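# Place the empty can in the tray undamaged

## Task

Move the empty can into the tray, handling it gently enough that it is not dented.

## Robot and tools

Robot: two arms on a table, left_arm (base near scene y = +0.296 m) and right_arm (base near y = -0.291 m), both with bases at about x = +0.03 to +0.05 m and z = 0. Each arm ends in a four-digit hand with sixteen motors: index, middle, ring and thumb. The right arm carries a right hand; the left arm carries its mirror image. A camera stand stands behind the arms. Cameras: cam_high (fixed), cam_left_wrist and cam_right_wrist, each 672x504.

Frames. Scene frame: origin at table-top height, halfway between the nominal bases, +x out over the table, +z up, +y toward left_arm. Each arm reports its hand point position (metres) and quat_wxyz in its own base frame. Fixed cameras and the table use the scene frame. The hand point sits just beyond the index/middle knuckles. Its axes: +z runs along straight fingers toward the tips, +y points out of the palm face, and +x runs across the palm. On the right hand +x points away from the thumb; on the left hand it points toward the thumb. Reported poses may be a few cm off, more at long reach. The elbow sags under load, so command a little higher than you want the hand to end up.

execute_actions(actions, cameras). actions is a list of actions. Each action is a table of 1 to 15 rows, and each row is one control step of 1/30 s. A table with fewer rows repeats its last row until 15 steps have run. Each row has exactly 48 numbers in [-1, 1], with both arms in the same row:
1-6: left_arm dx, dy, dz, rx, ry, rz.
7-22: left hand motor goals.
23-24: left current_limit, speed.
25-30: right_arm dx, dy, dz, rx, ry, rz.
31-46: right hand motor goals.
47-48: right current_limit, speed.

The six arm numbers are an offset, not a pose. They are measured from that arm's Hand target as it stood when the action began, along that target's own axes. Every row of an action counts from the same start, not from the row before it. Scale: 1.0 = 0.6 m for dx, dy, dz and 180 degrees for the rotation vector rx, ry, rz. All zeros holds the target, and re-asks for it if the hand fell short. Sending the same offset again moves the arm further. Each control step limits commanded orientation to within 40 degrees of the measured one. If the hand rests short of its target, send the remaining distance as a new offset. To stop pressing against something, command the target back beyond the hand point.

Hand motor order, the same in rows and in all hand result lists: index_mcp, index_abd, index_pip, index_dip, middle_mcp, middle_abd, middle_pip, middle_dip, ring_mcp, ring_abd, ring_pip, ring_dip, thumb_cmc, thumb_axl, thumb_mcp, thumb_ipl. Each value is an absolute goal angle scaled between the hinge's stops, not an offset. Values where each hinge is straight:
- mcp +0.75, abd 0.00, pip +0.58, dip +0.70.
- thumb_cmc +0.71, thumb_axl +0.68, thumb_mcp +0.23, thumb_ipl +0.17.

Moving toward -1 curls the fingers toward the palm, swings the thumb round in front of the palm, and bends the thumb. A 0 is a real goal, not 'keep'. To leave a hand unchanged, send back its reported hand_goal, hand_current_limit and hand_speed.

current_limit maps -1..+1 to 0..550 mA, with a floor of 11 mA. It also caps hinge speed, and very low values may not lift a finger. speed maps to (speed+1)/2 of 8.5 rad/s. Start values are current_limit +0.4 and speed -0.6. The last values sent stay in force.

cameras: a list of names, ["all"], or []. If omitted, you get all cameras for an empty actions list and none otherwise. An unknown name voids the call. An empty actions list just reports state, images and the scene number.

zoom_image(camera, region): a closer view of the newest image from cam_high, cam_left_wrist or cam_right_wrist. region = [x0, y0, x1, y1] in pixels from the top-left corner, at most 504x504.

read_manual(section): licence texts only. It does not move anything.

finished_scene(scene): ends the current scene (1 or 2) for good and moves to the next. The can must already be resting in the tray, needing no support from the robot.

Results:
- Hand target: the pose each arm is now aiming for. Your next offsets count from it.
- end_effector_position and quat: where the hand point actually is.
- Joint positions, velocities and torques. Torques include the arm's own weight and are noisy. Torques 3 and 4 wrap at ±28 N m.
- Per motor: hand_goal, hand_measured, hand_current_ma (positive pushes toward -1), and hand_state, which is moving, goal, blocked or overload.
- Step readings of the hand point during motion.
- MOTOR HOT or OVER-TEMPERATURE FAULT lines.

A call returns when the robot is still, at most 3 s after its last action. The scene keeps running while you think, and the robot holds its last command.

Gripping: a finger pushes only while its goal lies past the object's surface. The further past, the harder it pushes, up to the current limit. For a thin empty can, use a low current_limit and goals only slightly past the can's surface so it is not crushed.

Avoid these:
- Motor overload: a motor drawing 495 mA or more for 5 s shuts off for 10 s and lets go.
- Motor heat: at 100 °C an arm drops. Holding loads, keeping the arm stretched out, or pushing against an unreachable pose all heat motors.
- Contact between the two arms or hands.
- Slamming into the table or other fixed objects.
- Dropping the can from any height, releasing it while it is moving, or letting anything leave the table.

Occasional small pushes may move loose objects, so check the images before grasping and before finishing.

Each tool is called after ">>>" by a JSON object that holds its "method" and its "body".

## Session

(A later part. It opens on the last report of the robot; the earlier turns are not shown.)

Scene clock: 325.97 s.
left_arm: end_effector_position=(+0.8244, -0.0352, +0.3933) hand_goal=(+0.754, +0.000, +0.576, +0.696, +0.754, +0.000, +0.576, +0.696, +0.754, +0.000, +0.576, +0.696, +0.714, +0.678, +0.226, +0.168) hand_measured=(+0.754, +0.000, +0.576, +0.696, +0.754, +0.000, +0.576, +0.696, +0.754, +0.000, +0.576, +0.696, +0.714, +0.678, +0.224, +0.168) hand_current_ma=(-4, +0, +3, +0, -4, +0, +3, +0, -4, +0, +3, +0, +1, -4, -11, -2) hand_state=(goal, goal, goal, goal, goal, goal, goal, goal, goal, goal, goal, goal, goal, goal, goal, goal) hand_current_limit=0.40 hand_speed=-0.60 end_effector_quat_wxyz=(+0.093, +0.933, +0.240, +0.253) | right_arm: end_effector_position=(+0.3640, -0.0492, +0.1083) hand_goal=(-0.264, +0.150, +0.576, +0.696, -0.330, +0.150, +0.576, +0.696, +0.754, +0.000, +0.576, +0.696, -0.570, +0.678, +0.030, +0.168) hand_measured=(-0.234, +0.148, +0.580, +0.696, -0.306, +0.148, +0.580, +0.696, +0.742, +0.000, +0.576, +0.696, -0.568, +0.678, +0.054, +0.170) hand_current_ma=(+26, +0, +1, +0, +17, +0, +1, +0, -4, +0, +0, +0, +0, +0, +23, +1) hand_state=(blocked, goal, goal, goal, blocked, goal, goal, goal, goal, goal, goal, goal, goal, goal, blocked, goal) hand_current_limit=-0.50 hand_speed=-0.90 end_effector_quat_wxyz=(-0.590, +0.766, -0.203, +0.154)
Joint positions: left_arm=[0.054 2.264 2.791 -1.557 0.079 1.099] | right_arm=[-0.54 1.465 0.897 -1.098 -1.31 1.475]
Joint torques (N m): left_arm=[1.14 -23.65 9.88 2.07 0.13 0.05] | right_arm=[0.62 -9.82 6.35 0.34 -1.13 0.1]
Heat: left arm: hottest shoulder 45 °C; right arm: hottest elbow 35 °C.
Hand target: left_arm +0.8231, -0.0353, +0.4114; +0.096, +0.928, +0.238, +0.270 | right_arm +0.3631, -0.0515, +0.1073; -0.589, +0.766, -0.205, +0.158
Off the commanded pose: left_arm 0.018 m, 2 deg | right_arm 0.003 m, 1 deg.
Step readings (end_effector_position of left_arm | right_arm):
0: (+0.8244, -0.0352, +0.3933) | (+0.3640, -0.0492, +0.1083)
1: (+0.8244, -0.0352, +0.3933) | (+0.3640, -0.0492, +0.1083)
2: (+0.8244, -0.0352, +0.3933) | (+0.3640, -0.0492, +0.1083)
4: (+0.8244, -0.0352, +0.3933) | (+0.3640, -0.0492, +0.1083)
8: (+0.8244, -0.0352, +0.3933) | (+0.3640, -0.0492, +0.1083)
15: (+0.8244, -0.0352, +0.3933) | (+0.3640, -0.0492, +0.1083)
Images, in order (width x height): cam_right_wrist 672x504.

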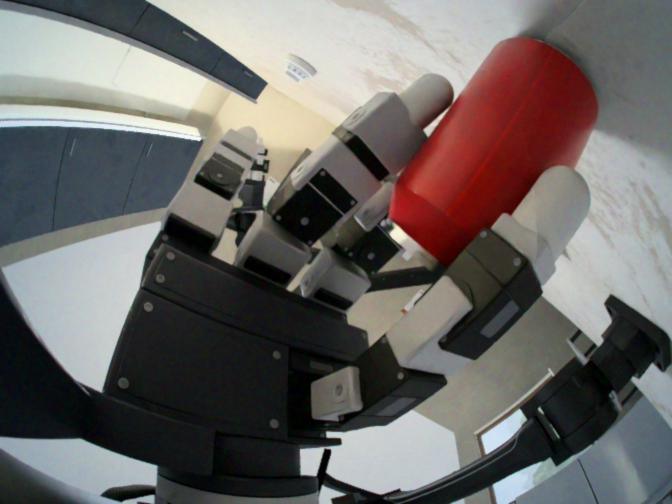

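>>> {"method": "execute_actions", "body": {"actions": [[[0,0,0,0,0,0,0.754,0,0.576,0.696,0.754,0,0.576,0.696,0.754,0,0.576,0.696,0.714,0.678,0.226,0.168,0.4,-0.6,0,0,0,0,0,0,-0.32,0.15,0.576,0.696,-0.39,0.15,0.576,0.696,0.754,0,0.576,0.696,-0.571,0.678,-0.08,0.168,-0.5,-0.95]],[[0,0,0,0,0,0,0.754,0,0.576,0.696,0.754,0,0.576,0.696,0.754,0,0.576,0.696,0.714,0.678,0.226,0.168,0.4,-0.6,0,0,0,0,0,0,-0.32,0.15,0.576,0.696,-0.39,0.15,0.576,0.696,0.754,0,0.576,0.696,-0.571,0.678,-0.08,0.168,-0.5,-0.95]]], "cameras": ["cam_right_wrist"]}}

>>> {"method": "zoom_image", "body": {"camera": "cam_right_wrist", "region": [340, 0, 672, 300]}}

Scene clock: 337.60 s.
left_arm: end_effector_position=(+0.8244, -0.0352, +0.3933) hand_goal=(+0.754, +0.000, +0.576, +0.696, +0.754, +0.000, +0.576, +0.696, +0.754, +0.000, +0.576, +0.696, +0.714, +0.678, +0.226, +0.168) hand_measured=(+0.754, +0.000, +0.576, +0.696, +0.754, +0.000, +0.576, +0.696, +0.754, +0.000, +0.576, +0.696, +0.714, +0.678, +0.224, +0.168) hand_current_ma=(-4, +0, +3, +0, -4, +0, +3, +0, -4, +0, +3, +0, +1, -4, -11, -2) hand_state=(goal, goal, goal, goal, goal, goal, goal, goal, goal, goal, goal, goal, goal, goal, goal, goal) hand_current_limit=0.40 hand_speed=-0.60 end_effector_quat_wxyz=(+0.093, +0.933, +0.240, +0.253) | right_arm: end_effector_position=(+0.3640, -0.0492, +0.1083) hand_goal=(-0.320, +0.150, +0.576, +0.696, -0.390, +0.150, +0.576, +0.696, +0.754, +0.000, +0.576, +0.696, -0.570, +0.678, -0.080, +0.168) hand_measured=(-0.246, +0.150, +0.588, +0.698, -0.336, +0.142, +0.588, +0.698, +0.742, +0.000, +0.576, +0.696, -0.566, +0.682, +0.054, +0.178) hand_current_ma=(+122, +0, +5, +0, +72, -2, +5, +0, -4, +0, +0, +0, +1, +1, +138, +5) hand_state=(blocked, goal, goal, goal, blocked, goal, goal, goal, goal, goal, goal, goal, goal, goal, blocked, goal) hand_current_limit=-0.50 hand_speed=-0.95 end_effector_quat_wxyz=(-0.590, +0.766, -0.203, +0.154)
Joint positions: left_arm=[0.054 2.264 2.791 -1.557 0.079 1.099] | right_arm=[-0.54 1.465 0.897 -1.098 -1.31 1.475]
Joint torques (N m): left_arm=[1.14 -23.47 9.92 2.04 0.13 0.07] | right_arm=[0.38 -9.93 6.39 0.36 -1.12 0.1]
Heat: left arm: hottest shoulder 45 °C; right arm: hottest elbow 35 °C.
Hand target: left_arm +0.8231, -0.0353, +0.4114; +0.096, +0.928, +0.238, +0.270 | right_arm +0.3631, -0.0515, +0.1073; -0.589, +0.766, -0.205, +0.158
Off the commanded pose: left_arm 0.018 m, 2 deg | right_arm 0.003 m, 1 deg.
Step readings (end_effector_position of left_arm | right_arm):
0: (+0.8244, -0.0352, +0.3933) | (+0.3640, -0.0492, +0.1083)
1: (+0.8244, -0.0352, +0.3933) | (+0.3640, -0.0492, +0.1083)
2: (+0.8244, -0.0352, +0.3933) | (+0.3640, -0.0492, +0.1083)
4: (+0.8244, -0.0352, +0.3933) | (+0.3640, -0.0492, +0.1083)
8: (+0.8244, -0.0352, +0.3933) | (+0.3640, -0.0492, +0.1083)
15: (+0.8244, -0.0352, +0.3933) | (+0.3640, -0.0492, +0.1083)
16: (+0.8244, -0.0352, +0.3933) | (+0.3640, -0.0492, +0.1083)
17: (+0.8244, -0.0352, +0.3933) | (+0.3640, -0.0492, +0.1083)
19: (+0.8244, -0.0352, +0.3933) | (+0.3640, -0.0492, +0.1083)
23: (+0.8244, -0.0352, +0.3933) | (+0.3640, -0.0492, +0.1083)
30: (+0.8244, -0.0352, +0.3933) | (+0.3640, -0.0492, +0.1083)
Images, in order (width x height): cam_right_wrist 672x504.

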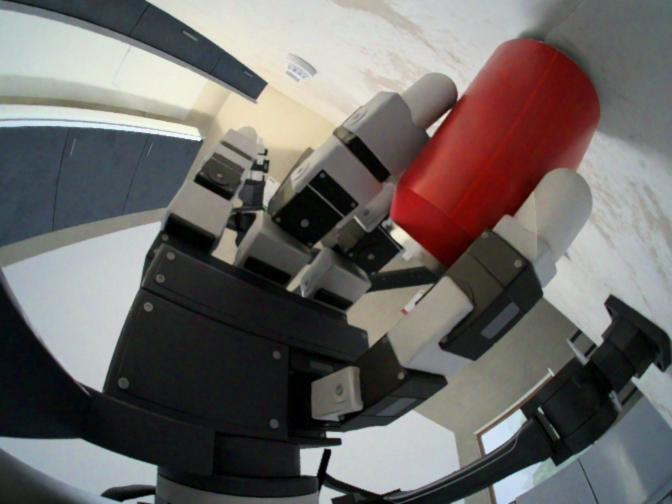

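Scaled by 1.518 from the camera's 672x504 image, which has a finer 960x720 frame.

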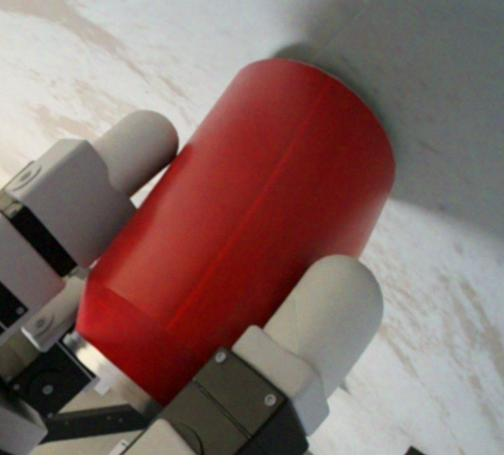

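>>> {"method": "execute_actions", "body": {"actions": [[[0,0,0,0,0,0,0.754,0,0.576,0.696,0.754,0,0.576,0.696,0.754,0,0.576,0.696,0.714,0.678,0.226,0.168,0.4,-0.6,0,-0.032,-0.0086,0,0,0,-0.31,0.15,0.576,0.696,-0.39,0.15,0.576,0.696,0.754,0,0.576,0.696,-0.571,0.678,-0.07,0.168,-0.5,-0.95]],[[0,0,0,0,0,0,0.754,0,0.576,0.696,0.754,0,0.576,0.696,0.754,0,0.576,0.696,0.714,0.678,0.226,0.168,0.4,-0.6,0,-0.0483,-0.0129,0,0,0,-0.31,0.15,0.576,0.696,-0.39,0.15,0.576,0.696,0.754,0,0.576,0.696,-0.571,0.678,-0.07,0.168,-0.5,-0.95]]], "cameras": ["cam_right_wrist"]}}

Scene clock: 347.00 s.
left_arm: end_effector_position=(+0.8244, -0.0352, +0.3933) hand_goal=(+0.754, +0.000, +0.576, +0.696, +0.754, +0.000, +0.576, +0.696, +0.754, +0.000, +0.576, +0.696, +0.714, +0.678, +0.226, +0.168) hand_measured=(+0.754, +0.000, +0.576, +0.696, +0.754, +0.000, +0.576, +0.696, +0.754, +0.000, +0.576, +0.696, +0.714, +0.678, +0.224, +0.168) hand_current_ma=(-4, +0, +3, +0, -4, +0, +3, +0, -4, +0, +3, +0, +1, -4, -11, -2) hand_state=(goal, goal, goal, goal, goal, goal, goal, goal, goal, goal, goal, goal, goal, goal, goal, goal) hand_current_limit=0.40 hand_speed=-0.60 end_effector_quat_wxyz=(+0.093, +0.933, +0.240, +0.253) | right_arm: end_effector_position=(+0.3470, -0.0390, +0.1383) hand_goal=(-0.310, +0.150, +0.576, +0.696, -0.390, +0.150, +0.576, +0.696, +0.754, +0.000, +0.576, +0.696, -0.570, +0.678, -0.070, +0.168) hand_measured=(-0.246, +0.152, +0.588, +0.698, -0.340, +0.140, +0.590, +0.698, +0.742, +0.000, +0.576, +0.696, -0.564, +0.682, +0.052, +0.178) hand_current_ma=(+94, +0, +5, +0, +61, -2, +5, +0, -4, +0, +0, +0, +1, +1, +138, +5) hand_state=(blocked, goal, goal, goal, blocked, goal, goal, goal, goal, goal, goal, goal, goal, goal, blocked, goal) hand_current_limit=-0.50 hand_speed=-0.95 end_effector_quat_wxyz=(-0.595, +0.762, -0.217, +0.137)
Joint positions: left_arm=[0.054 2.264 2.791 -1.557 0.079 1.099] | right_arm=[-0.54 1.394 0.908 -1.22 -1.31 1.482]
Joint torques (N m): left_arm=[1.49 -23.3 9.94 2.04 0.11 0.07] | right_arm=[0.44 -9.47 11.28 -0.46 -1.1 0.09]
Heat: left arm: hottest shoulder 45 °C; right arm: hottest elbow 35 °C.
Hand target: left_arm +0.8231, -0.0353, +0.4114; +0.096, +0.928, +0.238, +0.270 | right_arm +0.3631, -0.0516, +0.1572; -0.589, +0.766, -0.205, +0.158
Off the commanded pose: left_arm 0.018 m, 2 deg | right_arm 0.028 m, 3 deg.
Step readings (end_effector_position of left_arm | right_arm):
0: (+0.8244, -0.0352, +0.3933) | (+0.3640, -0.0492, +0.1083)
1: (+0.8244, -0.0352, +0.3933) | (+0.3640, -0.0492, +0.1083)
2: (+0.8244, -0.0352, +0.3933) | (+0.3639, -0.0492, +0.1084)
4: (+0.8244, -0.0352, +0.3933) | (+0.3628, -0.0485, +0.1091)
8: (+0.8244, -0.0352, +0.3933) | (+0.3599, -0.0468, +0.1132)
15: (+0.8244, -0.0352, +0.3933) | (+0.3582, -0.0457, +0.1165)
16: (+0.8244, -0.0352, +0.3933) | (+0.3579, -0.0456, +0.1166)
17: (+0.8244, -0.0352, +0.3933) | (+0.3567, -0.0449, +0.1173)
19: (+0.8244, -0.0352, +0.3933) | (+0.3536, -0.0430, +0.1201)
23: (+0.8244, -0.0352, +0.3933) | (+0.3479, -0.0395, +0.1299)
30: (+0.8244, -0.0352, +0.3933) | (+0.3478, -0.0395, +0.1380)
Images, in order (width x height): cam_right_wrist 672x504.

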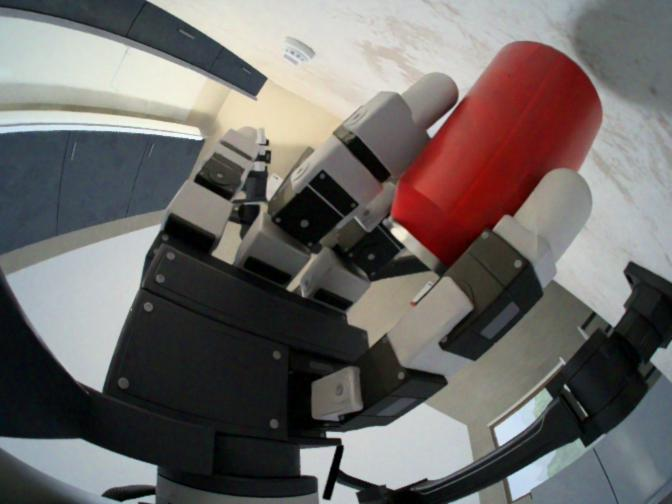

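>>> {"method": "execute_actions", "body": {"actions": [[[0,0,0,0,0,0,0.754,0,0.576,0.696,0.754,0,0.576,0.696,0.754,0,0.576,0.696,0.714,0.678,0.226,0.168,0.4,-0.6,0,-0.0644,-0.0173,0,0,0,-0.31,0.15,0.576,0.696,-0.39,0.15,0.576,0.696,0.754,0,0.576,0.696,-0.571,0.678,-0.07,0.168,-0.5,-0.95]],[[0,0,0,0,0,0,0.754,0,0.576,0.696,0.754,0,0.576,0.696,0.754,0,0.576,0.696,0.714,0.678,0.226,0.168,0.4,-0.6,-0.024,-0.0445,0.0373,0,-0.0268,-0.0072,-0.31,0.15,0.576,0.696,-0.39,0.15,0.576,0.696,0.754,0,0.576,0.696,-0.571,0.678,-0.07,0.168,-0.5,-0.95]],[[0,0,0,0,0,0,0.754,0,0.576,0.696,0.754,0,0.576,0.696,0.754,0,0.576,0.696,0.714,0.678,0.226,0.168,0.4,-0.6,-0.0481,-0.0246,0.0918,0,-0.0537,-0.0144,-0.31,0.15,0.576,0.696,-0.39,0.15,0.576,0.696,0.754,0,0.576,0.696,-0.571,0.678,-0.07,0.168,-0.5,-0.95]]], "cameras": ["cam_right_wrist","cam_high"]}}

Scene clock: 361.63 s.
left_arm: end_effector_position=(+0.8244, -0.0352, +0.3933) hand_goal=(+0.754, +0.000, +0.576, +0.696, +0.754, +0.000, +0.576, +0.696, +0.754, +0.000, +0.576, +0.696, +0.714, +0.678, +0.226, +0.168) hand_measured=(+0.754, +0.000, +0.576, +0.696, +0.754, +0.000, +0.576, +0.696, +0.754, +0.000, +0.576, +0.696, +0.714, +0.678, +0.224, +0.168) hand_current_ma=(-4, +0, +3, +0, -4, +0, +3, +0, -4, +0, +3, +0, +1, -4, -11, -2) hand_state=(goal, goal, goal, goal, goal, goal, goal, goal, goal, goal, goal, goal, goal, goal, goal, goal) hand_current_limit=0.40 hand_speed=-0.60 end_effector_quat_wxyz=(+0.093, +0.933, +0.240, +0.253) | right_arm: end_effector_position=(+0.3437, +0.0513, +0.1958) hand_goal=(-0.310, +0.150, +0.576, +0.696, -0.390, +0.150, +0.576, +0.696, +0.754, +0.000, +0.576, +0.696, -0.570, +0.678, -0.070, +0.168) hand_measured=(-0.248, +0.152, +0.588, +0.698, -0.342, +0.140, +0.590, +0.698, +0.742, +0.000, +0.576, +0.696, -0.564, +0.682, +0.052, +0.178) hand_current_ma=(+90, +0, +5, +0, +57, -3, +6, +0, -4, +0, +0, +0, +1, +1, +137, +6) hand_state=(blocked, goal, goal, goal, blocked, goal, goal, goal, goal, goal, goal, goal, goal, goal, blocked, goal) hand_current_limit=-0.50 hand_speed=-0.95 end_effector_quat_wxyz=(-0.609, +0.782, -0.121, +0.051)
Joint positions: left_arm=[0.054 2.264 2.791 -1.557 0.079 1.099] | right_arm=[-0.282 1.339 1.016 -1.414 -1.311 1.468]
Joint torques (N m): left_arm=[1.14 -23.47 9.91 1.98 0.13 0.07] | right_arm=[0.67 -9.29 12.11 0.06 -1.06 0.12]
Heat: left arm: hottest shoulder 45 °C; right arm: hottest elbow 37 °C.
Hand target: left_arm +0.8231, -0.0353, +0.4114; +0.096, +0.928, +0.238, +0.270 | right_arm +0.3629, +0.0441, +0.2174; -0.604, +0.786, -0.103, +0.080
Off the commanded pose: left_arm 0.018 m, 2 deg | right_arm 0.030 m, 4 deg.
Step readings (end_effector_position of left_arm | right_arm):
0: (+0.8244, -0.0352, +0.3933) | (+0.3470, -0.0390, +0.1383)
1: (+0.8244, -0.0352, +0.3933) | (+0.3469, -0.0389, +0.1385)
2: (+0.8244, -0.0352, +0.3933) | (+0.3464, -0.0387, +0.1398)
4: (+0.8244, -0.0352, +0.3933) | (+0.3455, -0.0382, +0.1453)
8: (+0.8244, -0.0352, +0.3933) | (+0.3477, -0.0395, +0.1643)
15: (+0.8244, -0.0352, +0.3933) | (+0.3500, -0.0408, +0.1799)
16: (+0.8244, -0.0352, +0.3933) | (+0.3494, -0.0405, +0.1800)
17: (+0.8244, -0.0352, +0.3933) | (+0.3485, -0.0391, +0.1805)
19: (+0.8244, -0.0352, +0.3933) | (+0.3469, -0.0340, +0.1826)
23: (+0.8244, -0.0352, +0.3933) | (+0.3476, -0.0196, +0.1892)
30: (+0.8244, -0.0352, +0.3933) | (+0.3487, -0.0125, +0.1946)
31: (+0.8244, -0.0352, +0.3933) | (+0.3486, -0.0121, +0.1946)
32: (+0.8244, -0.0352, +0.3933) | (+0.3484, -0.0092, +0.1946)
34: (+0.8244, -0.0352, +0.3933) | (+0.3477, +0.0016, +0.1946)
38: (+0.8244, -0.0352, +0.3933) | (+0.3449, +0.0367, +0.1950)
45: (+0.8244, -0.0352, +0.3933) | (+0.3431, +0.0515, +0.1952)
Images, in order (width x height): cam_high 672x504, cam_right_wrist 672x504.

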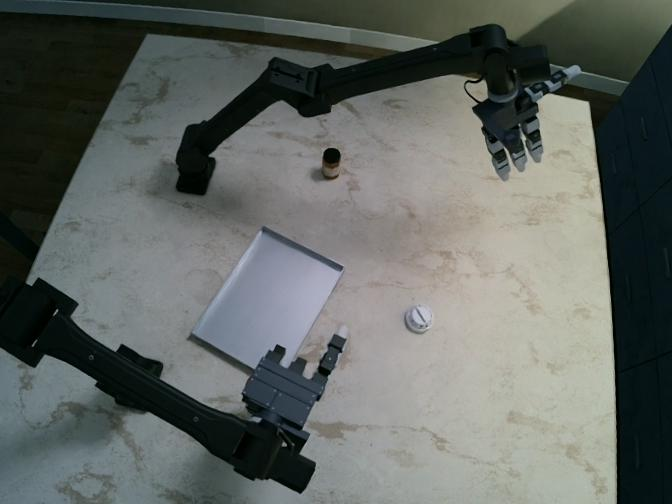

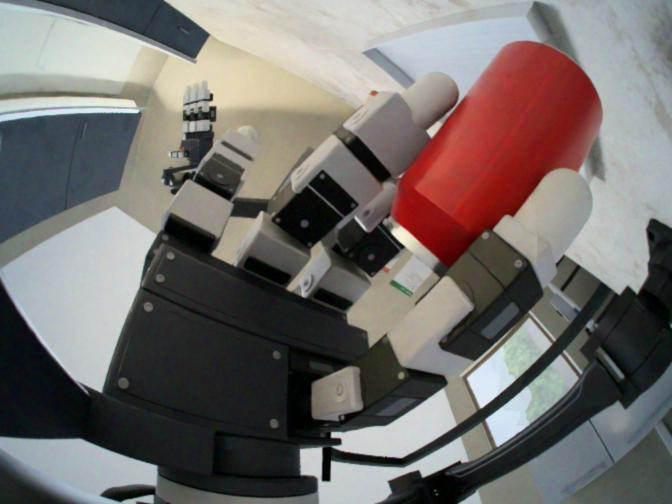

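>>> {"method": "execute_actions", "body": {"actions": [[[0,0,0,0,0,0,0.754,0,0.576,0.696,0.754,0,0.576,0.696,0.754,0,0.576,0.696,0.714,0.678,0.226,0.168,0.4,-0.6,-0.0481,-0.0246,0.0918,0,-0.0537,-0.0144,-0.31,0.15,0.576,0.696,-0.39,0.15,0.576,0.696,0.754,0,0.576,0.696,-0.571,0.678,-0.07,0.168,-0.5,-0.95]],[[0,0,0,0,0,0,0.754,0,0.576,0.696,0.754,0,0.576,0.696,0.754,0,0.576,0.696,0.714,0.678,0.226,0.168,0.4,-0.6,-0.0481,-0.0246,0.0918,0,-0.0537,-0.0144,-0.31,0.15,0.576,0.696,-0.39,0.15,0.576,0.696,0.754,0,0.576,0.696,-0.571,0.678,-0.07,0.168,-0.5,-0.95]],[[0,0,0,0,0,0,0.754,0,0.576,0.696,0.754,0,0.576,0.696,0.754,0,0.576,0.696,0.714,0.678,0.226,0.168,0.4,-0.6,-0.0481,-0.0246,0.0918,0,-0.0537,-0.0144,-0.31,0.15,0.576,0.696,-0.39,0.15,0.576,0.696,0.754,0,0.576,0.696,-0.571,0.678,-0.07,0.168,-0.5,-0.95]],[[0,0,0,0,0,0,0.754,0,0.576,0.696,0.754,0,0.576,0.696,0.754,0,0.576,0.696,0.714,0.678,0.226,0.168,0.4,-0.6,-0.024,-0.0123,0.0459,0,-0.0268,-0.0072,-0.31,0.15,0.576,0.696,-0.39,0.15,0.576,0.696,0.754,0,0.576,0.696,-0.571,0.678,-0.07,0.168,-0.5,-0.95]]], "cameras": ["cam_right_wrist","cam_high"]}}

Scene clock: 375.53 s.
left_arm: end_effector_position=(+0.8244, -0.0352, +0.3933) hand_goal=(+0.754, +0.000, +0.576, +0.696, +0.754, +0.000, +0.576, +0.696, +0.754, +0.000, +0.576, +0.696, +0.714, +0.678, +0.226, +0.168) hand_measured=(+0.754, +0.000, +0.576, +0.696, +0.754, +0.000, +0.576, +0.696, +0.754, +0.000, +0.576, +0.696, +0.714, +0.678, +0.224, +0.168) hand_current_ma=(-4, +0, +3, +0, -4, +0, +3, +0, -4, +0, +3, +0, +1, -4, -11, -2) hand_state=(goal, goal, goal, goal, goal, goal, goal, goal, goal, goal, goal, goal, goal, goal, goal, goal) hand_current_limit=0.40 hand_speed=-0.60 end_effector_quat_wxyz=(+0.093, +0.933, +0.240, +0.253) | right_arm: end_effector_position=(+0.2531, +0.2379, +0.1959) hand_goal=(-0.310, +0.150, +0.576, +0.696, -0.390, +0.150, +0.576, +0.696, +0.754, +0.000, +0.576, +0.696, -0.570, +0.678, -0.070, +0.168) hand_measured=(-0.248, +0.152, +0.588, +0.698, -0.342, +0.140, +0.590, +0.698, +0.742, +0.000, +0.576, +0.696, -0.564, +0.682, +0.052, +0.178) hand_current_ma=(+90, +0, +5, +0, +56, -3, +6, +0, -4, +0, +0, +0, +1, +1, +137, +6) hand_state=(blocked, goal, goal, goal, blocked, goal, goal, goal, goal, goal, goal, goal, goal, goal, blocked, goal) hand_current_limit=-0.50 hand_speed=-0.95 end_effector_quat_wxyz=(-0.597, +0.783, +0.119, -0.132)
Joint positions: left_arm=[0.054 2.264 2.791 -1.557 0.079 1.099] | right_arm=[0.324 1.339 1.016 -1.419 -1.311 1.46]
Joint torques (N m): left_arm=[1.32 -23.36 9.88 2.07 0.14 0.06] | right_arm=[1.14 -9.64 11.96 0.18 -1.04 0.2]
Heat: left arm: hottest shoulder 45 °C; right arm: hottest elbow 40 °C.
Hand target: left_arm +0.8231, -0.0353, +0.4114; +0.096, +0.928, +0.238, +0.270 | right_arm +0.2708, +0.2440, +0.2176; -0.600, +0.781, +0.138, -0.106
Off the commanded pose: left_arm 0.018 m, 2 deg | right_arm 0.029 m, 4 deg.
Step readings (end_effector_position of left_arm | right_arm):
0: (+0.8244, -0.0352, +0.3933) | (+0.3437, +0.0513, +0.1958)
1: (+0.8244, -0.0352, +0.3933) | (+0.3437, +0.0515, +0.1958)
2: (+0.8244, -0.0352, +0.3933) | (+0.3433, +0.0539, +0.1957)
4: (+0.8244, -0.0352, +0.3933) | (+0.3416, +0.0634, +0.1955)
8: (+0.8244, -0.0352, +0.3933) | (+0.3337, +0.0959, +0.1957)
15: (+0.8244, -0.0352, +0.3933) | (+0.3292, +0.1104, +0.1959)
16: (+0.8244, -0.0352, +0.3933) | (+0.3293, +0.1105, +0.1959)
17: (+0.8244, -0.0352, +0.3933) | (+0.3287, +0.1122, +0.1958)
19: (+0.8244, -0.0352, +0.3933) | (+0.3253, +0.1216, +0.1957)
23: (+0.8244, -0.0352, +0.3933) | (+0.3118, +0.1527, +0.1958)
30: (+0.8244, -0.0352, +0.3933) | (+0.3047, +0.1662, +0.1960)
31: (+0.8244, -0.0352, +0.3933) | (+0.3048, +0.1663, +0.1959)
32: (+0.8244, -0.0352, +0.3933) | (+0.3039, +0.1677, +0.1958)
34: (+0.8244, -0.0352, +0.3933) | (+0.2990, +0.1764, +0.1957)
38: (+0.8244, -0.0352, +0.3933) | (+0.2805, +0.2047, +0.1958)
45: (+0.8244, -0.0352, +0.3933) | (+0.2712, +0.2167, +0.1960)
46: (+0.8244, -0.0352, +0.3933) | (+0.2714, +0.2168, +0.1959)
47: (+0.8244, -0.0352, +0.3933) | (+0.2710, +0.2173, +0.1959)
49: (+0.8244, -0.0352, +0.3933) | (+0.2684, +0.2205, +0.1958)
53: (+0.8244, -0.0352, +0.3933) | (+0.2583, +0.2322, +0.1958)
60: (+0.8244, -0.0352, +0.3933) | (+0.2531, +0.2379, +0.1959)
Images, in order (width x height): cam_high 672x504, cam_right_wrist 672x504.

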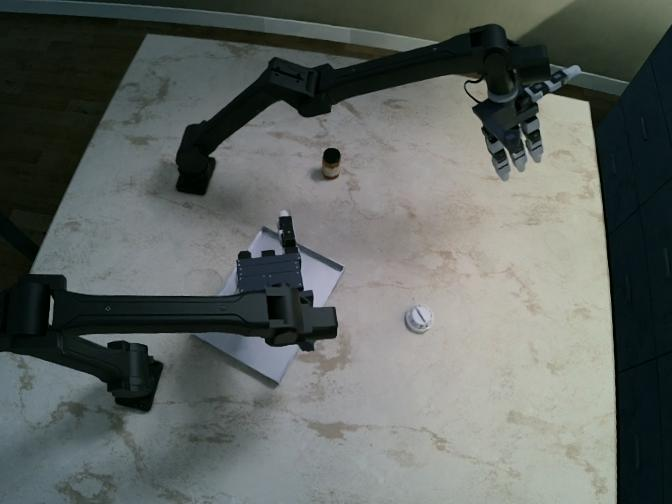

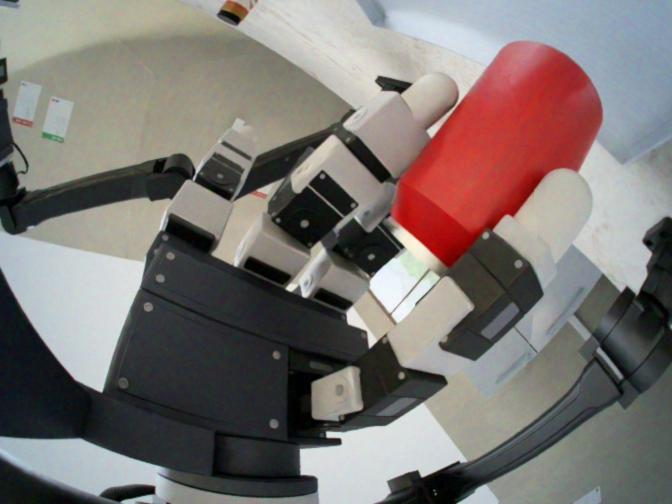

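>>> {"method": "execute_actions", "body": {"actions": [[[0,0,0,0,0,0,0.754,0,0.576,0.696,0.754,0,0.576,0.696,0.754,0,0.576,0.696,0.714,0.678,0.226,0.168,0.4,-0.6,0,0.0483,0.0129,0,0,0,-0.31,0.15,0.576,0.696,-0.39,0.15,0.576,0.696,0.754,0,0.576,0.696,-0.571,0.678,-0.07,0.168,-0.5,-0.95]],[[0,0,0,0,0,0,0.754,0,0.576,0.696,0.754,0,0.576,0.696,0.754,0,0.576,0.696,0.714,0.678,0.226,0.168,0.4,-0.6,0,0.0644,0.0173,0,0,0,-0.31,0.15,0.576,0.696,-0.39,0.15,0.576,0.696,0.754,0,0.576,0.696,-0.571,0.678,-0.07,0.168,-0.5,-0.95]]], "cameras": ["cam_right_wrist","cam_high"]}}

>>> {"method": "zoom_image", "body": {"camera": "cam_right_wrist", "region": [340, 0, 672, 300]}}

Scene clock: 387.10 s.
left_arm: end_effector_position=(+0.8244, -0.0352, +0.3933) hand_goal=(+0.754, +0.000, +0.576, +0.696, +0.754, +0.000, +0.576, +0.696, +0.754, +0.000, +0.576, +0.696, +0.714, +0.678, +0.226, +0.168) hand_measured=(+0.754, +0.000, +0.576, +0.696, +0.754, +0.000, +0.576, +0.696, +0.754, +0.000, +0.576, +0.696, +0.714, +0.678, +0.224, +0.168) hand_current_ma=(-4, +0, +3, +0, -4, +0, +3, +0, -4, +0, +3, +0, +1, -4, -11, -2) hand_state=(goal, goal, goal, goal, goal, goal, goal, goal, goal, goal, goal, goal, goal, goal, goal, goal) hand_current_limit=0.40 hand_speed=-0.60 end_effector_quat_wxyz=(+0.093, +0.933, +0.240, +0.253) | right_arm: end_effector_position=(+0.2724, +0.2441, +0.1485) hand_goal=(-0.310, +0.150, +0.576, +0.696, -0.390, +0.150, +0.576, +0.696, +0.754, +0.000, +0.576, +0.696, -0.570, +0.678, -0.070, +0.168) hand_measured=(-0.248, +0.152, +0.588, +0.698, -0.342, +0.140, +0.590, +0.698, +0.742, +0.000, +0.576, +0.696, -0.564, +0.682, +0.052, +0.178) hand_current_ma=(+90, +0, +5, +0, +56, -3, +6, +0, -4, +0, +0, +0, +1, +1, +137, +6) hand_state=(blocked, goal, goal, goal, blocked, goal, goal, goal, goal, goal, goal, goal, goal, goal, blocked, goal) hand_current_limit=-0.50 hand_speed=-0.95 end_effector_quat_wxyz=(-0.600, +0.780, +0.140, -0.105)
Joint positions: left_arm=[0.054 2.264 2.791 -1.557 0.079 1.099] | right_arm=[0.324 1.403 0.952 -1.22 -1.309 1.462]
Joint torques (N m): left_arm=[1.38 -23.3 9.94 2.06 0.13 0.07] | right_arm=[1.14 -9.58 6.78 0.23 -1.11 0.18]
Heat: left arm: hottest shoulder 45 °C; right arm: hottest elbow 41 °C.
Hand target: left_arm +0.8231, -0.0353, +0.4114; +0.096, +0.928, +0.238, +0.270 | right_arm +0.2709, +0.2442, +0.1477; -0.600, +0.781, +0.138, -0.105
Off the commanded pose: left_arm 0.018 m, 2 deg | right_arm 0.002 m, 0 deg.
Step readings (end_effector_position of left_arm | right_arm):
0: (+0.8244, -0.0352, +0.3933) | (+0.2530, +0.2378, +0.1959)
1: (+0.8244, -0.0352, +0.3933) | (+0.2533, +0.2379, +0.1958)
2: (+0.8244, -0.0352, +0.3933) | (+0.2546, +0.2384, +0.1955)
4: (+0.8244, -0.0352, +0.3933) | (+0.2584, +0.2397, +0.1946)
8: (+0.8244, -0.0352, +0.3933) | (+0.2651, +0.2419, +0.1921)
15: (+0.8244, -0.0352, +0.3933) | (+0.2690, +0.2432, +0.1899)
16: (+0.8244, -0.0352, +0.3933) | (+0.2694, +0.2433, +0.1897)
17: (+0.8244, -0.0352, +0.3933) | (+0.2701, +0.2436, +0.1884)
19: (+0.8244, -0.0352, +0.3933) | (+0.2715, +0.2440, +0.1822)
23: (+0.8244, -0.0352, +0.3933) | (+0.2690, +0.2431, +0.1619)
30: (+0.8244, -0.0352, +0.3933) | (+0.2711, +0.2437, +0.1487)
Images, in order (width x height): cam_high 672x504, cam_right_wrist 672x504.

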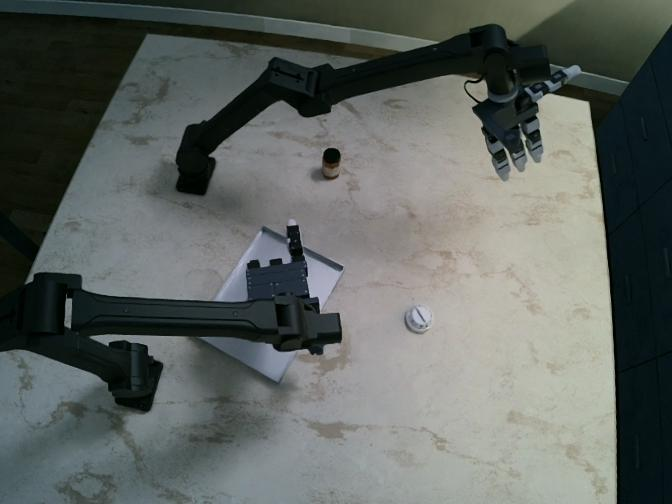

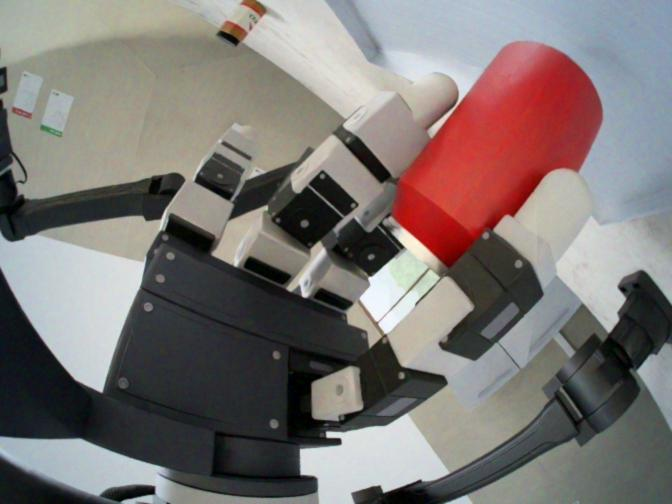

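Scaled by 1.518 from the camera's 672x504 image, which has a finer 960x720 frame.

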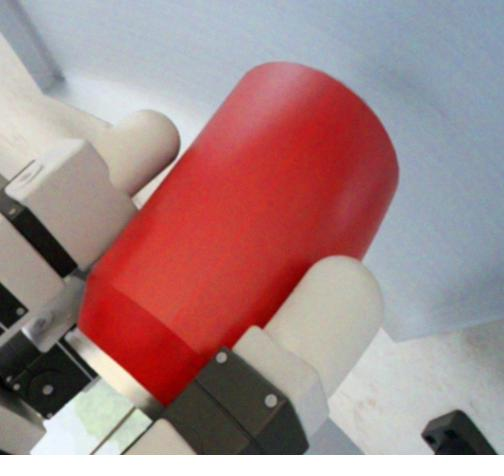

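>>> {"method": "execute_actions", "body": {"actions": [[[0,0,0,0,0,0,0.754,0,0.576,0.696,0.754,0,0.576,0.696,0.754,0,0.576,0.696,0.714,0.678,0.226,0.168,0.4,-0.6,0,0.0483,0.0129,0,0,0,-0.31,0.15,0.576,0.696,-0.39,0.15,0.576,0.696,0.754,0,0.576,0.696,-0.571,0.678,-0.07,0.168,-0.5,-0.95]]], "cameras": ["cam_right_wrist"]}}

>>> {"method": "zoom_image", "body": {"camera": "cam_right_wrist", "region": [340, 0, 672, 300]}}

Scene clock: 393.67 s.
left_arm: end_effector_position=(+0.8244, -0.0352, +0.3933) hand_goal=(+0.754, +0.000, +0.576, +0.696, +0.754, +0.000, +0.576, +0.696, +0.754, +0.000, +0.576, +0.696, +0.714, +0.678, +0.226, +0.168) hand_measured=(+0.754, +0.000, +0.576, +0.696, +0.754, +0.000, +0.576, +0.696, +0.754, +0.000, +0.576, +0.696, +0.714, +0.678, +0.224, +0.168) hand_current_ma=(-4, +0, +3, +0, -4, +0, +3, +0, -4, +0, +3, +0, +1, -4, -11, -2) hand_state=(goal, goal, goal, goal, goal, goal, goal, goal, goal, goal, goal, goal, goal, goal, goal, goal) hand_current_limit=0.40 hand_speed=-0.60 end_effector_quat_wxyz=(+0.093, +0.933, +0.240, +0.253) | right_arm: end_effector_position=(+0.2730, +0.2441, +0.1200) hand_goal=(-0.310, +0.150, +0.576, +0.696, -0.390, +0.150, +0.576, +0.696, +0.754, +0.000, +0.576, +0.696, -0.570, +0.678, -0.070, +0.168) hand_measured=(-0.248, +0.152, +0.588, +0.698, -0.342, +0.140, +0.590, +0.698, +0.742, +0.000, +0.576, +0.696, -0.564, +0.682, +0.052, +0.178) hand_current_ma=(+90, +0, +5, +0, +56, -3, +6, +0, -4, +0, +0, +0, +1, +1, +137, +6) hand_state=(blocked, goal, goal, goal, blocked, goal, goal, goal, goal, goal, goal, goal, goal, goal, blocked, goal) hand_current_limit=-0.50 hand_speed=-0.95 end_effector_quat_wxyz=(-0.601, +0.780, +0.142, -0.102)
Joint positions: left_arm=[0.054 2.264 2.791 -1.557 0.079 1.099] | right_arm=[0.323 1.44 0.907 -1.131 -1.309 1.463]
Joint torques (N m): left_arm=[1.08 -23.53 9.91 2.04 0.13 0.07] | right_arm=[1.2 -9.64 6.45 0.31 -1.12 0.16]
Heat: left arm: hottest shoulder 45 °C; right arm: hottest elbow 39 °C.
Hand target: left_arm +0.8231, -0.0353, +0.4114; +0.096, +0.928, +0.238, +0.270 | right_arm +0.2710, +0.2441, +0.1177; -0.600, +0.781, +0.138, -0.105
Off the commanded pose: left_arm 0.018 m, 2 deg | right_arm 0.003 m, 1 deg.
Step readings (end_effector_position of left_arm | right_arm):
0: (+0.8244, -0.0352, +0.3933) | (+0.2723, +0.2441, +0.1485)
1: (+0.8244, -0.0352, +0.3933) | (+0.2723, +0.2441, +0.1483)
2: (+0.8244, -0.0352, +0.3933) | (+0.2728, +0.2442, +0.1474)
4: (+0.8244, -0.0352, +0.3933) | (+0.2735, +0.2444, +0.1433)
8: (+0.8244, -0.0352, +0.3933) | (+0.2712, +0.2436, +0.1297)
15: (+0.8244, -0.0352, +0.3933) | (+0.2721, +0.2439, +0.1202)
Images, in order (width x height): cam_right_wrist 672x504.

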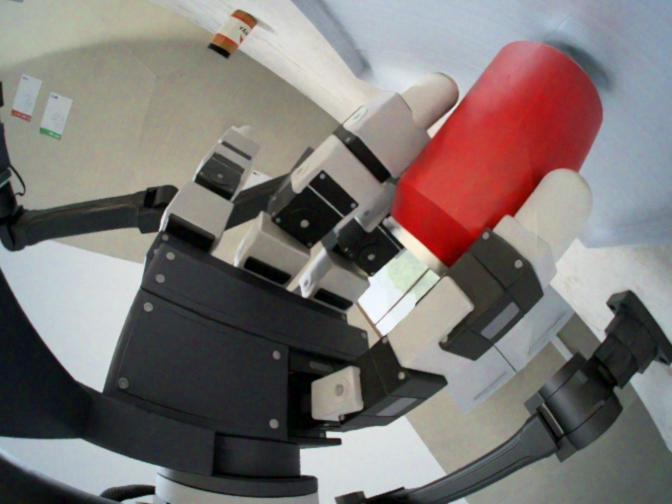

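Scaled by 1.518 from the camera's 672x504 image, which has a finer 960x720 frame.

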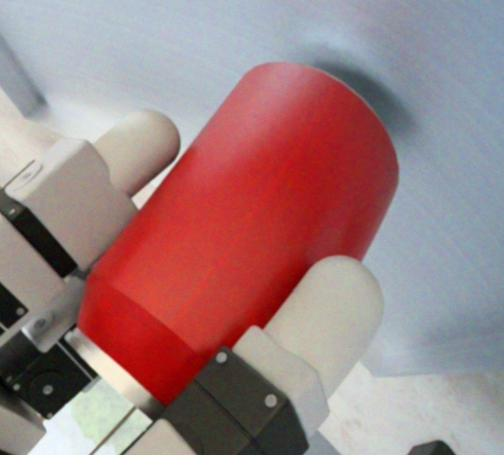

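>>> {"method": "execute_actions", "body": {"actions": [[[0,0,0,0,0,0,0.754,0,0.576,0.696,0.754,0,0.576,0.696,0.754,0,0.576,0.696,0.714,0.678,0.226,0.168,0.4,-0.6,0,0.0097,0.0026,0,0,0,-0.31,0.15,0.576,0.696,-0.39,0.15,0.576,0.696,0.754,0,0.576,0.696,-0.571,0.678,-0.07,0.168,-0.5,-0.95]]], "cameras": ["cam_right_wrist"]}}

>>> {"method": "zoom_image", "body": {"camera": "cam_right_wrist", "region": [340, 0, 672, 300]}}

Scene clock: 403.13 s.
left_arm: end_effector_position=(+0.8244, -0.0352, +0.3933) hand_goal=(+0.754, +0.000, +0.576, +0.696, +0.754, +0.000, +0.576, +0.696, +0.754, +0.000, +0.576, +0.696, +0.714, +0.678, +0.226, +0.168) hand_measured=(+0.754, +0.000, +0.576, +0.696, +0.754, +0.000, +0.576, +0.696, +0.754, +0.000, +0.576, +0.696, +0.714, +0.678, +0.224, +0.168) hand_current_ma=(-4, +0, +3, +0, -4, +0, +3, +0, -4, +0, +3, +0, +1, -4, -11, -2) hand_state=(goal, goal, goal, goal, goal, goal, goal, goal, goal, goal, goal, goal, goal, goal, goal, goal) hand_current_limit=0.40 hand_speed=-0.60 end_effector_quat_wxyz=(+0.093, +0.933, +0.240, +0.253) | right_arm: end_effector_position=(+0.2737, +0.2445, +0.1169) hand_goal=(-0.310, +0.150, +0.576, +0.696, -0.390, +0.150, +0.576, +0.696, +0.754, +0.000, +0.576, +0.696, -0.570, +0.678, -0.070, +0.168) hand_measured=(-0.248, +0.152, +0.588, +0.698, -0.342, +0.140, +0.590, +0.698, +0.742, +0.000, +0.576, +0.696, -0.564, +0.682, +0.052, +0.178) hand_current_ma=(+90, +0, +5, +0, +56, -3, +6, +0, -4, +0, +0, +0, +1, +1, +138, +6) hand_state=(blocked, goal, goal, goal, blocked, goal, goal, goal, goal, goal, goal, goal, goal, goal, blocked, goal) hand_current_limit=-0.50 hand_speed=-0.95 end_effector_quat_wxyz=(-0.601, +0.780, +0.144, -0.099)
Joint positions: left_arm=[0.054 2.264 2.791 -1.557 0.079 1.099] | right_arm=[0.324 1.442 0.9 -1.113 -1.309 1.464]
Joint torques (N m): left_arm=[1.61 -23.59 9.89 1.98 0.14 0.06] | right_arm=[1.08 -8.82 6.23 0.35 -1.11 0.18]
Heat: left arm: hottest shoulder 45 °C; right arm: hottest elbow 38 °C.
Hand target: left_arm +0.8231, -0.0353, +0.4114; +0.096, +0.928, +0.238, +0.270 | right_arm +0.2709, +0.2442, +0.1116; -0.600, +0.781, +0.138, -0.106
Off the commanded pose: left_arm 0.018 m, 2 deg | right_arm 0.006 m, 1 deg.
Step readings (end_effector_position of left_arm | right_arm):
0: (+0.8244, -0.0352, +0.3933) | (+0.2729, +0.2443, +0.1200)
1: (+0.8244, -0.0352, +0.3933) | (+0.2729, +0.2443, +0.1200)
2: (+0.8244, -0.0352, +0.3933) | (+0.2733, +0.2443, +0.1200)
4: (+0.8244, -0.0352, +0.3933) | (+0.2741, +0.2447, +0.1197)
8: (+0.8244, -0.0352, +0.3933) | (+0.2740, +0.2446, +0.1183)
15: (+0.8244, -0.0352, +0.3933) | (+0.2737, +0.2444, +0.1170)
Images, in order (width x height): cam_right_wrist 672x504.

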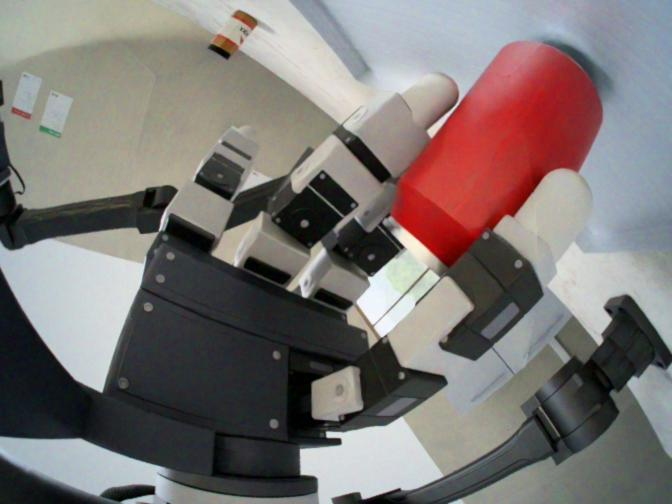

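Scaled by 1.518 from the camera's 672x504 image, which has a finer 960x720 frame.

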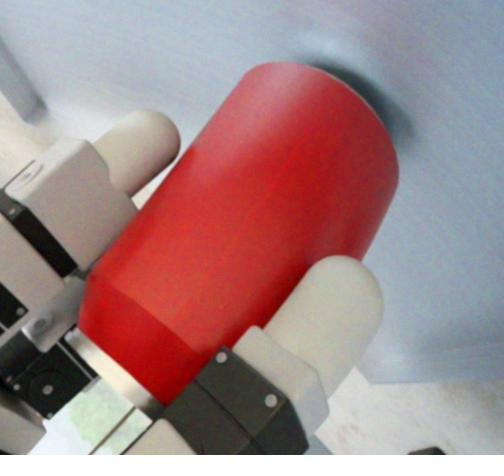

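>>> {"method": "execute_actions", "body": {"actions": [[[0,0,0,0,0,0,0.754,0,0.576,0.696,0.754,0,0.576,0.696,0.754,0,0.576,0.696,0.714,0.678,0.226,0.168,0.4,-0.6,0,0.0081,0.0022,0,0,0,-0.31,0.15,0.576,0.696,-0.39,0.15,0.576,0.696,0.754,0,0.576,0.696,-0.571,0.678,-0.07,0.168,-0.5,-0.95]]], "cameras": ["cam_right_wrist"]}}

>>> {"method": "zoom_image", "body": {"camera": "cam_right_wrist", "region": [340, 0, 672, 300]}}

Scene clock: 409.03 s.
left_arm: end_effector_position=(+0.8244, -0.0352, +0.3933) hand_goal=(+0.754, +0.000, +0.576, +0.696, +0.754, +0.000, +0.576, +0.696, +0.754, +0.000, +0.576, +0.696, +0.714, +0.678, +0.226, +0.168) hand_measured=(+0.754, +0.000, +0.576, +0.696, +0.754, +0.000, +0.576, +0.696, +0.754, +0.000, +0.576, +0.696, +0.714, +0.678, +0.224, +0.168) hand_current_ma=(-4, +0, +3, +0, -4, +0, +3, +0, -4, +0, +3, +0, +1, -4, -11, -2) hand_state=(goal, goal, goal, goal, goal, goal, goal, goal, goal, goal, goal, goal, goal, goal, goal, goal) hand_current_limit=0.40 hand_speed=-0.60 end_effector_quat_wxyz=(+0.093, +0.933, +0.240, +0.253) | right_arm: end_effector_position=(+0.2736, +0.2445, +0.1115) hand_goal=(-0.310, +0.150, +0.576, +0.696, -0.390, +0.150, +0.576, +0.696, +0.754, +0.000, +0.576, +0.696, -0.570, +0.678, -0.070, +0.168) hand_measured=(-0.248, +0.152, +0.588, +0.698, -0.342, +0.140, +0.590, +0.698, +0.742, +0.000, +0.576, +0.696, -0.564, +0.682, +0.052, +0.178) hand_current_ma=(+90, +0, +5, +0, +56, -3, +6, +0, -4, +0, +0, +0, +1, +1, +138, +6) hand_state=(blocked, goal, goal, goal, blocked, goal, goal, goal, goal, goal, goal, goal, goal, goal, blocked, goal) hand_current_limit=-0.50 hand_speed=-0.95 end_effector_quat_wxyz=(-0.601, +0.780, +0.144, -0.100)
Joint positions: left_arm=[0.054 2.264 2.791 -1.557 0.079 1.099] | right_arm=[0.324 1.451 0.893 -1.098 -1.309 1.465]
Joint torques (N m): left_arm=[1.26 -23.12 9.83 2.1 0.11 0.07] | right_arm=[1.03 -9.05 6.22 0.36 -1.11 0.16]
Heat: left arm: hottest shoulder 45 °C; right arm: hottest elbow 37 °C.
Hand target: left_arm +0.8231, -0.0353, +0.4114; +0.096, +0.928, +0.238, +0.270 | right_arm +0.2709, +0.2443, +0.1066; -0.600, +0.781, +0.138, -0.105
Off the commanded pose: left_arm 0.018 m, 2 deg | right_arm 0.006 m, 1 deg.
Step readings (end_effector_position of left_arm | right_arm):
0: (+0.8244, -0.0352, +0.3933) | (+0.2737, +0.2445, +0.1169)
1: (+0.8244, -0.0352, +0.3933) | (+0.2737, +0.2445, +0.1169)
2: (+0.8244, -0.0352, +0.3933) | (+0.2740, +0.2445, +0.1169)
4: (+0.8244, -0.0352, +0.3933) | (+0.2745, +0.2448, +0.1162)
8: (+0.8244, -0.0352, +0.3933) | (+0.2740, +0.2446, +0.1134)
15: (+0.8244, -0.0352, +0.3933) | (+0.2735, +0.2445, +0.1115)
Images, in order (width x height): cam_right_wrist 672x504.

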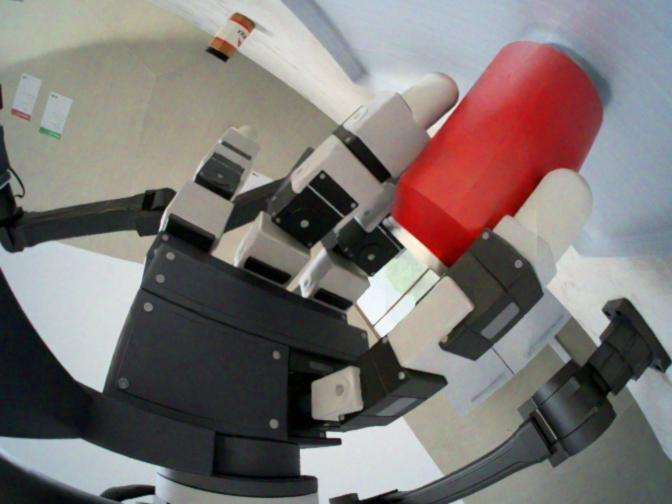

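Scaled by 1.518 from the camera's 672x504 image, which has a finer 960x720 frame.

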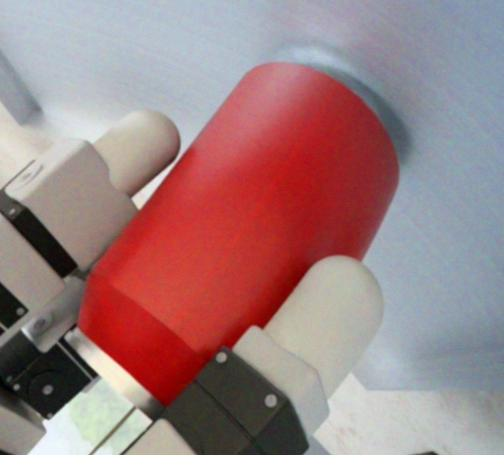

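>>> {"method": "execute_actions", "body": {"actions": [[[0,0,0,0,0,0,0.754,0,0.576,0.696,0.754,0,0.576,0.696,0.754,0,0.576,0.696,0.714,0.678,0.226,0.168,0.4,-0.6,0,0.0056,0.0015,0,0,0,-0.31,0.15,0.576,0.696,-0.39,0.15,0.576,0.696,0.754,0,0.576,0.696,-0.571,0.678,-0.07,0.168,-0.5,-0.95]]], "cameras": ["cam_right_wrist"]}}

>>> {"method": "zoom_image", "body": {"camera": "cam_right_wrist", "region": [340, 0, 672, 300]}}

Scene clock: 414.30 s.
left_arm: end_effector_position=(+0.8244, -0.0352, +0.3933) hand_goal=(+0.754, +0.000, +0.576, +0.696, +0.754, +0.000, +0.576, +0.696, +0.754, +0.000, +0.576, +0.696, +0.714, +0.678, +0.226, +0.168) hand_measured=(+0.754, +0.000, +0.576, +0.696, +0.754, +0.000, +0.576, +0.696, +0.754, +0.000, +0.576, +0.696, +0.714, +0.678, +0.224, +0.168) hand_current_ma=(-4, +0, +3, +0, -4, +0, +3, +0, -4, +0, +3, +0, +1, -4, -11, -2) hand_state=(goal, goal, goal, goal, goal, goal, goal, goal, goal, goal, goal, goal, goal, goal, goal, goal) hand_current_limit=0.40 hand_speed=-0.60 end_effector_quat_wxyz=(+0.093, +0.933, +0.240, +0.253) | right_arm: end_effector_position=(+0.2748, +0.2449, +0.1111) hand_goal=(-0.310, +0.150, +0.576, +0.696, -0.390, +0.150, +0.576, +0.696, +0.754, +0.000, +0.576, +0.696, -0.570, +0.678, -0.070, +0.168) hand_measured=(-0.248, +0.152, +0.588, +0.698, -0.342, +0.140, +0.590, +0.698, +0.742, +0.000, +0.576, +0.696, -0.564, +0.682, +0.052, +0.178) hand_current_ma=(+90, +0, +5, +0, +56, -3, +6, +0, -4, +0, +0, +0, +2, +1, +137, +6) hand_state=(blocked, goal, goal, goal, blocked, goal, goal, goal, goal, goal, goal, goal, goal, goal, blocked, goal) hand_current_limit=-0.50 hand_speed=-0.95 end_effector_quat_wxyz=(-0.601, +0.780, +0.144, -0.098)
Joint positions: left_arm=[0.054 2.264 2.791 -1.557 0.079 1.099] | right_arm=[0.324 1.452 0.893 -1.089 -1.309 1.469]
Joint torques (N m): left_arm=[1.55 -23.59 9.8 2.11 0.13 0.09] | right_arm=[0.97 -8.7 5.83 0.4 -1.11 0.11]
Heat: left arm: hottest shoulder 45 °C; right arm: hottest elbow 37 °C.
Hand target: left_arm +0.8231, -0.0353, +0.4114; +0.096, +0.928, +0.238, +0.270 | right_arm +0.2709, +0.2443, +0.1031; -0.600, +0.781, +0.138, -0.105
Off the commanded pose: left_arm 0.018 m, 2 deg | right_arm 0.009 m, 1 deg.
Step readings (end_effector_position of left_arm | right_arm):
0: (+0.8244, -0.0352, +0.3933) | (+0.2736, +0.2445, +0.1115)
1: (+0.8244, -0.0352, +0.3933) | (+0.2736, +0.2445, +0.1115)
2: (+0.8244, -0.0352, +0.3933) | (+0.2737, +0.2445, +0.1115)
4: (+0.8244, -0.0352, +0.3933) | (+0.2741, +0.2447, +0.1114)
8: (+0.8244, -0.0352, +0.3933) | (+0.2746, +0.2449, +0.1112)
15: (+0.8244, -0.0352, +0.3933) | (+0.2749, +0.2449, +0.1111)
Images, in order (width x height): cam_right_wrist 672x504.

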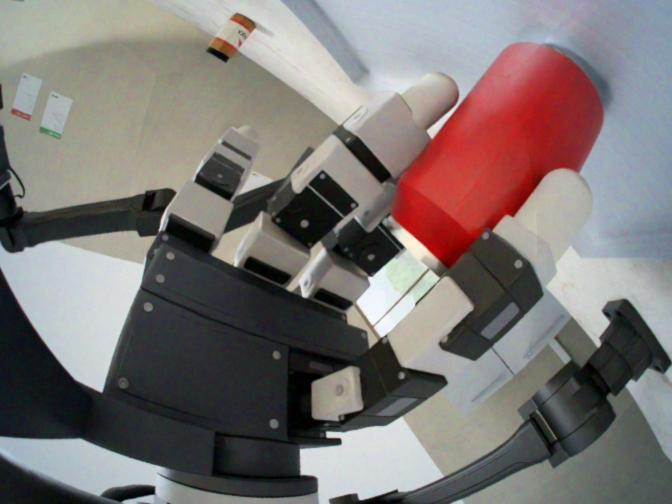

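Scaled by 1.518 from the camera's 672x504 image, which has a finer 960x720 frame.

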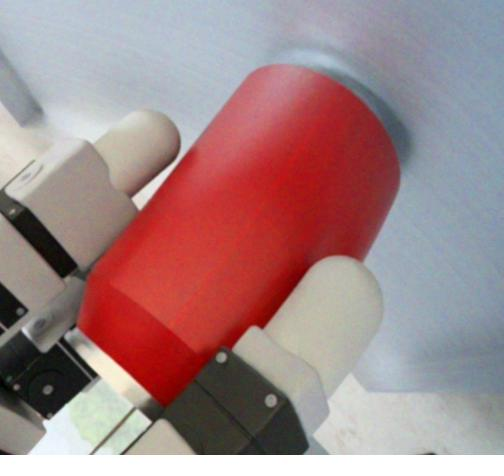

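>>> {"method": "execute_actions", "body": {"actions": [[[0,0,0,0,0,0,0.754,0,0.576,0.696,0.754,0,0.576,0.696,0.754,0,0.576,0.696,0.714,0.678,0.226,0.168,0.4,-0.6,0,0,0,0,0,0,-0.22,0.15,0.576,0.696,-0.3,0.15,0.576,0.696,0.754,0,0.576,0.696,-0.571,0.678,0.08,0.168,-0.3,-0.95]]], "cameras": ["cam_right_wrist"]}}

>>> {"method": "zoom_image", "body": {"camera": "cam_right_wrist", "region": [340, 0, 672, 300]}}

Scene clock: 421.17 s.
left_arm: end_effector_position=(+0.8244, -0.0352, +0.3933) hand_goal=(+0.754, +0.000, +0.576, +0.696, +0.754, +0.000, +0.576, +0.696, +0.754, +0.000, +0.576, +0.696, +0.714, +0.678, +0.226, +0.168) hand_measured=(+0.754, +0.000, +0.576, +0.696, +0.754, +0.000, +0.576, +0.696, +0.754, +0.000, +0.576, +0.696, +0.714, +0.678, +0.224, +0.168) hand_current_ma=(-4, +0, +3, +0, -4, +0, +3, +0, -4, +0, +3, +0, +1, -4, -11, -2) hand_state=(goal, goal, goal, goal, goal, goal, goal, goal, goal, goal, goal, goal, goal, goal, goal, goal) hand_current_limit=0.40 hand_speed=-0.60 end_effector_quat_wxyz=(+0.093, +0.933, +0.240, +0.253) | right_arm: end_effector_position=(+0.2753, +0.2449, +0.1102) hand_goal=(-0.220, +0.150, +0.576, +0.696, -0.300, +0.150, +0.576, +0.696, +0.754, +0.000, +0.576, +0.696, -0.570, +0.678, +0.080, +0.168) hand_measured=(-0.226, +0.152, +0.578, +0.698, -0.304, +0.146, +0.578, +0.698, +0.742, +0.000, +0.576, +0.696, -0.568, +0.680, +0.078, +0.170) hand_current_ma=(-2, +0, +0, +0, -1, -1, +0, +0, -4, +0, +0, +0, +0, +0, +0, +0) hand_state=(goal, goal, goal, goal, goal, goal, goal, goal, goal, goal, goal, goal, goal, goal, goal, goal) hand_current_limit=-0.30 hand_speed=-0.95 end_effector_quat_wxyz=(-0.601, +0.780, +0.144, -0.098)
Joint positions: left_arm=[0.054 2.264 2.791 -1.557 0.079 1.099] | right_arm=[0.323 1.454 0.893 -1.088 -1.309 1.469]
Joint torques (N m): left_arm=[1.26 -23.47 9.88 2.09 0.14 0.06] | right_arm=[1.26 -8.94 5.85 0.35 -1.12 0.12]
Heat: left arm: hottest shoulder 45 °C; right arm: hottest elbow 37 °C.
Hand target: left_arm +0.8231, -0.0353, +0.4114; +0.096, +0.928, +0.238, +0.270 | right_arm +0.2711, +0.2442, +0.1031; -0.600, +0.781, +0.138, -0.105
Off the commanded pose: left_arm 0.018 m, 2 deg | right_arm 0.008 m, 1 deg.
Step readings (end_effector_position of left_arm | right_arm):
0: (+0.8244, -0.0352, +0.3933) | (+0.2748, +0.2449, +0.1111)
1: (+0.8244, -0.0352, +0.3933) | (+0.2748, +0.2449, +0.1111)
2: (+0.8244, -0.0352, +0.3933) | (+0.2748, +0.2449, +0.1111)
4: (+0.8244, -0.0352, +0.3933) | (+0.2748, +0.2449, +0.1111)
8: (+0.8244, -0.0352, +0.3933) | (+0.2748, +0.2449, +0.1111)
15: (+0.8244, -0.0352, +0.3933) | (+0.2749, +0.2448, +0.1106)
Images, in order (width x height): cam_right_wrist 672x504.

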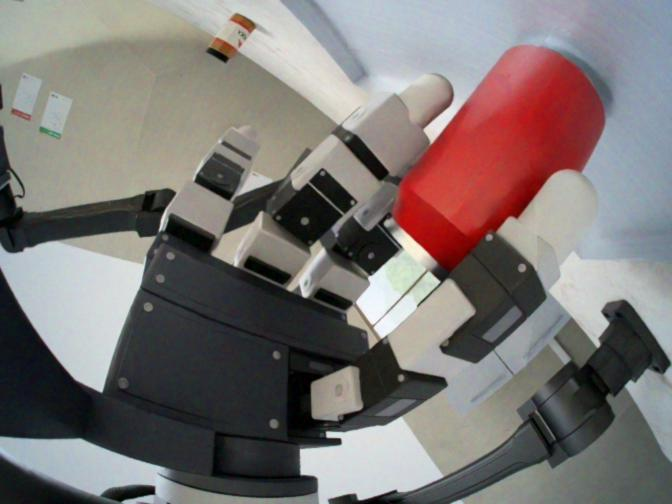

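Scaled by 1.518 from the camera's 672x504 image, which has a finer 960x720 frame.

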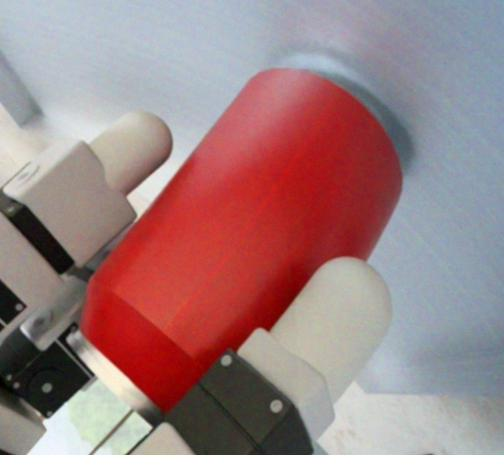

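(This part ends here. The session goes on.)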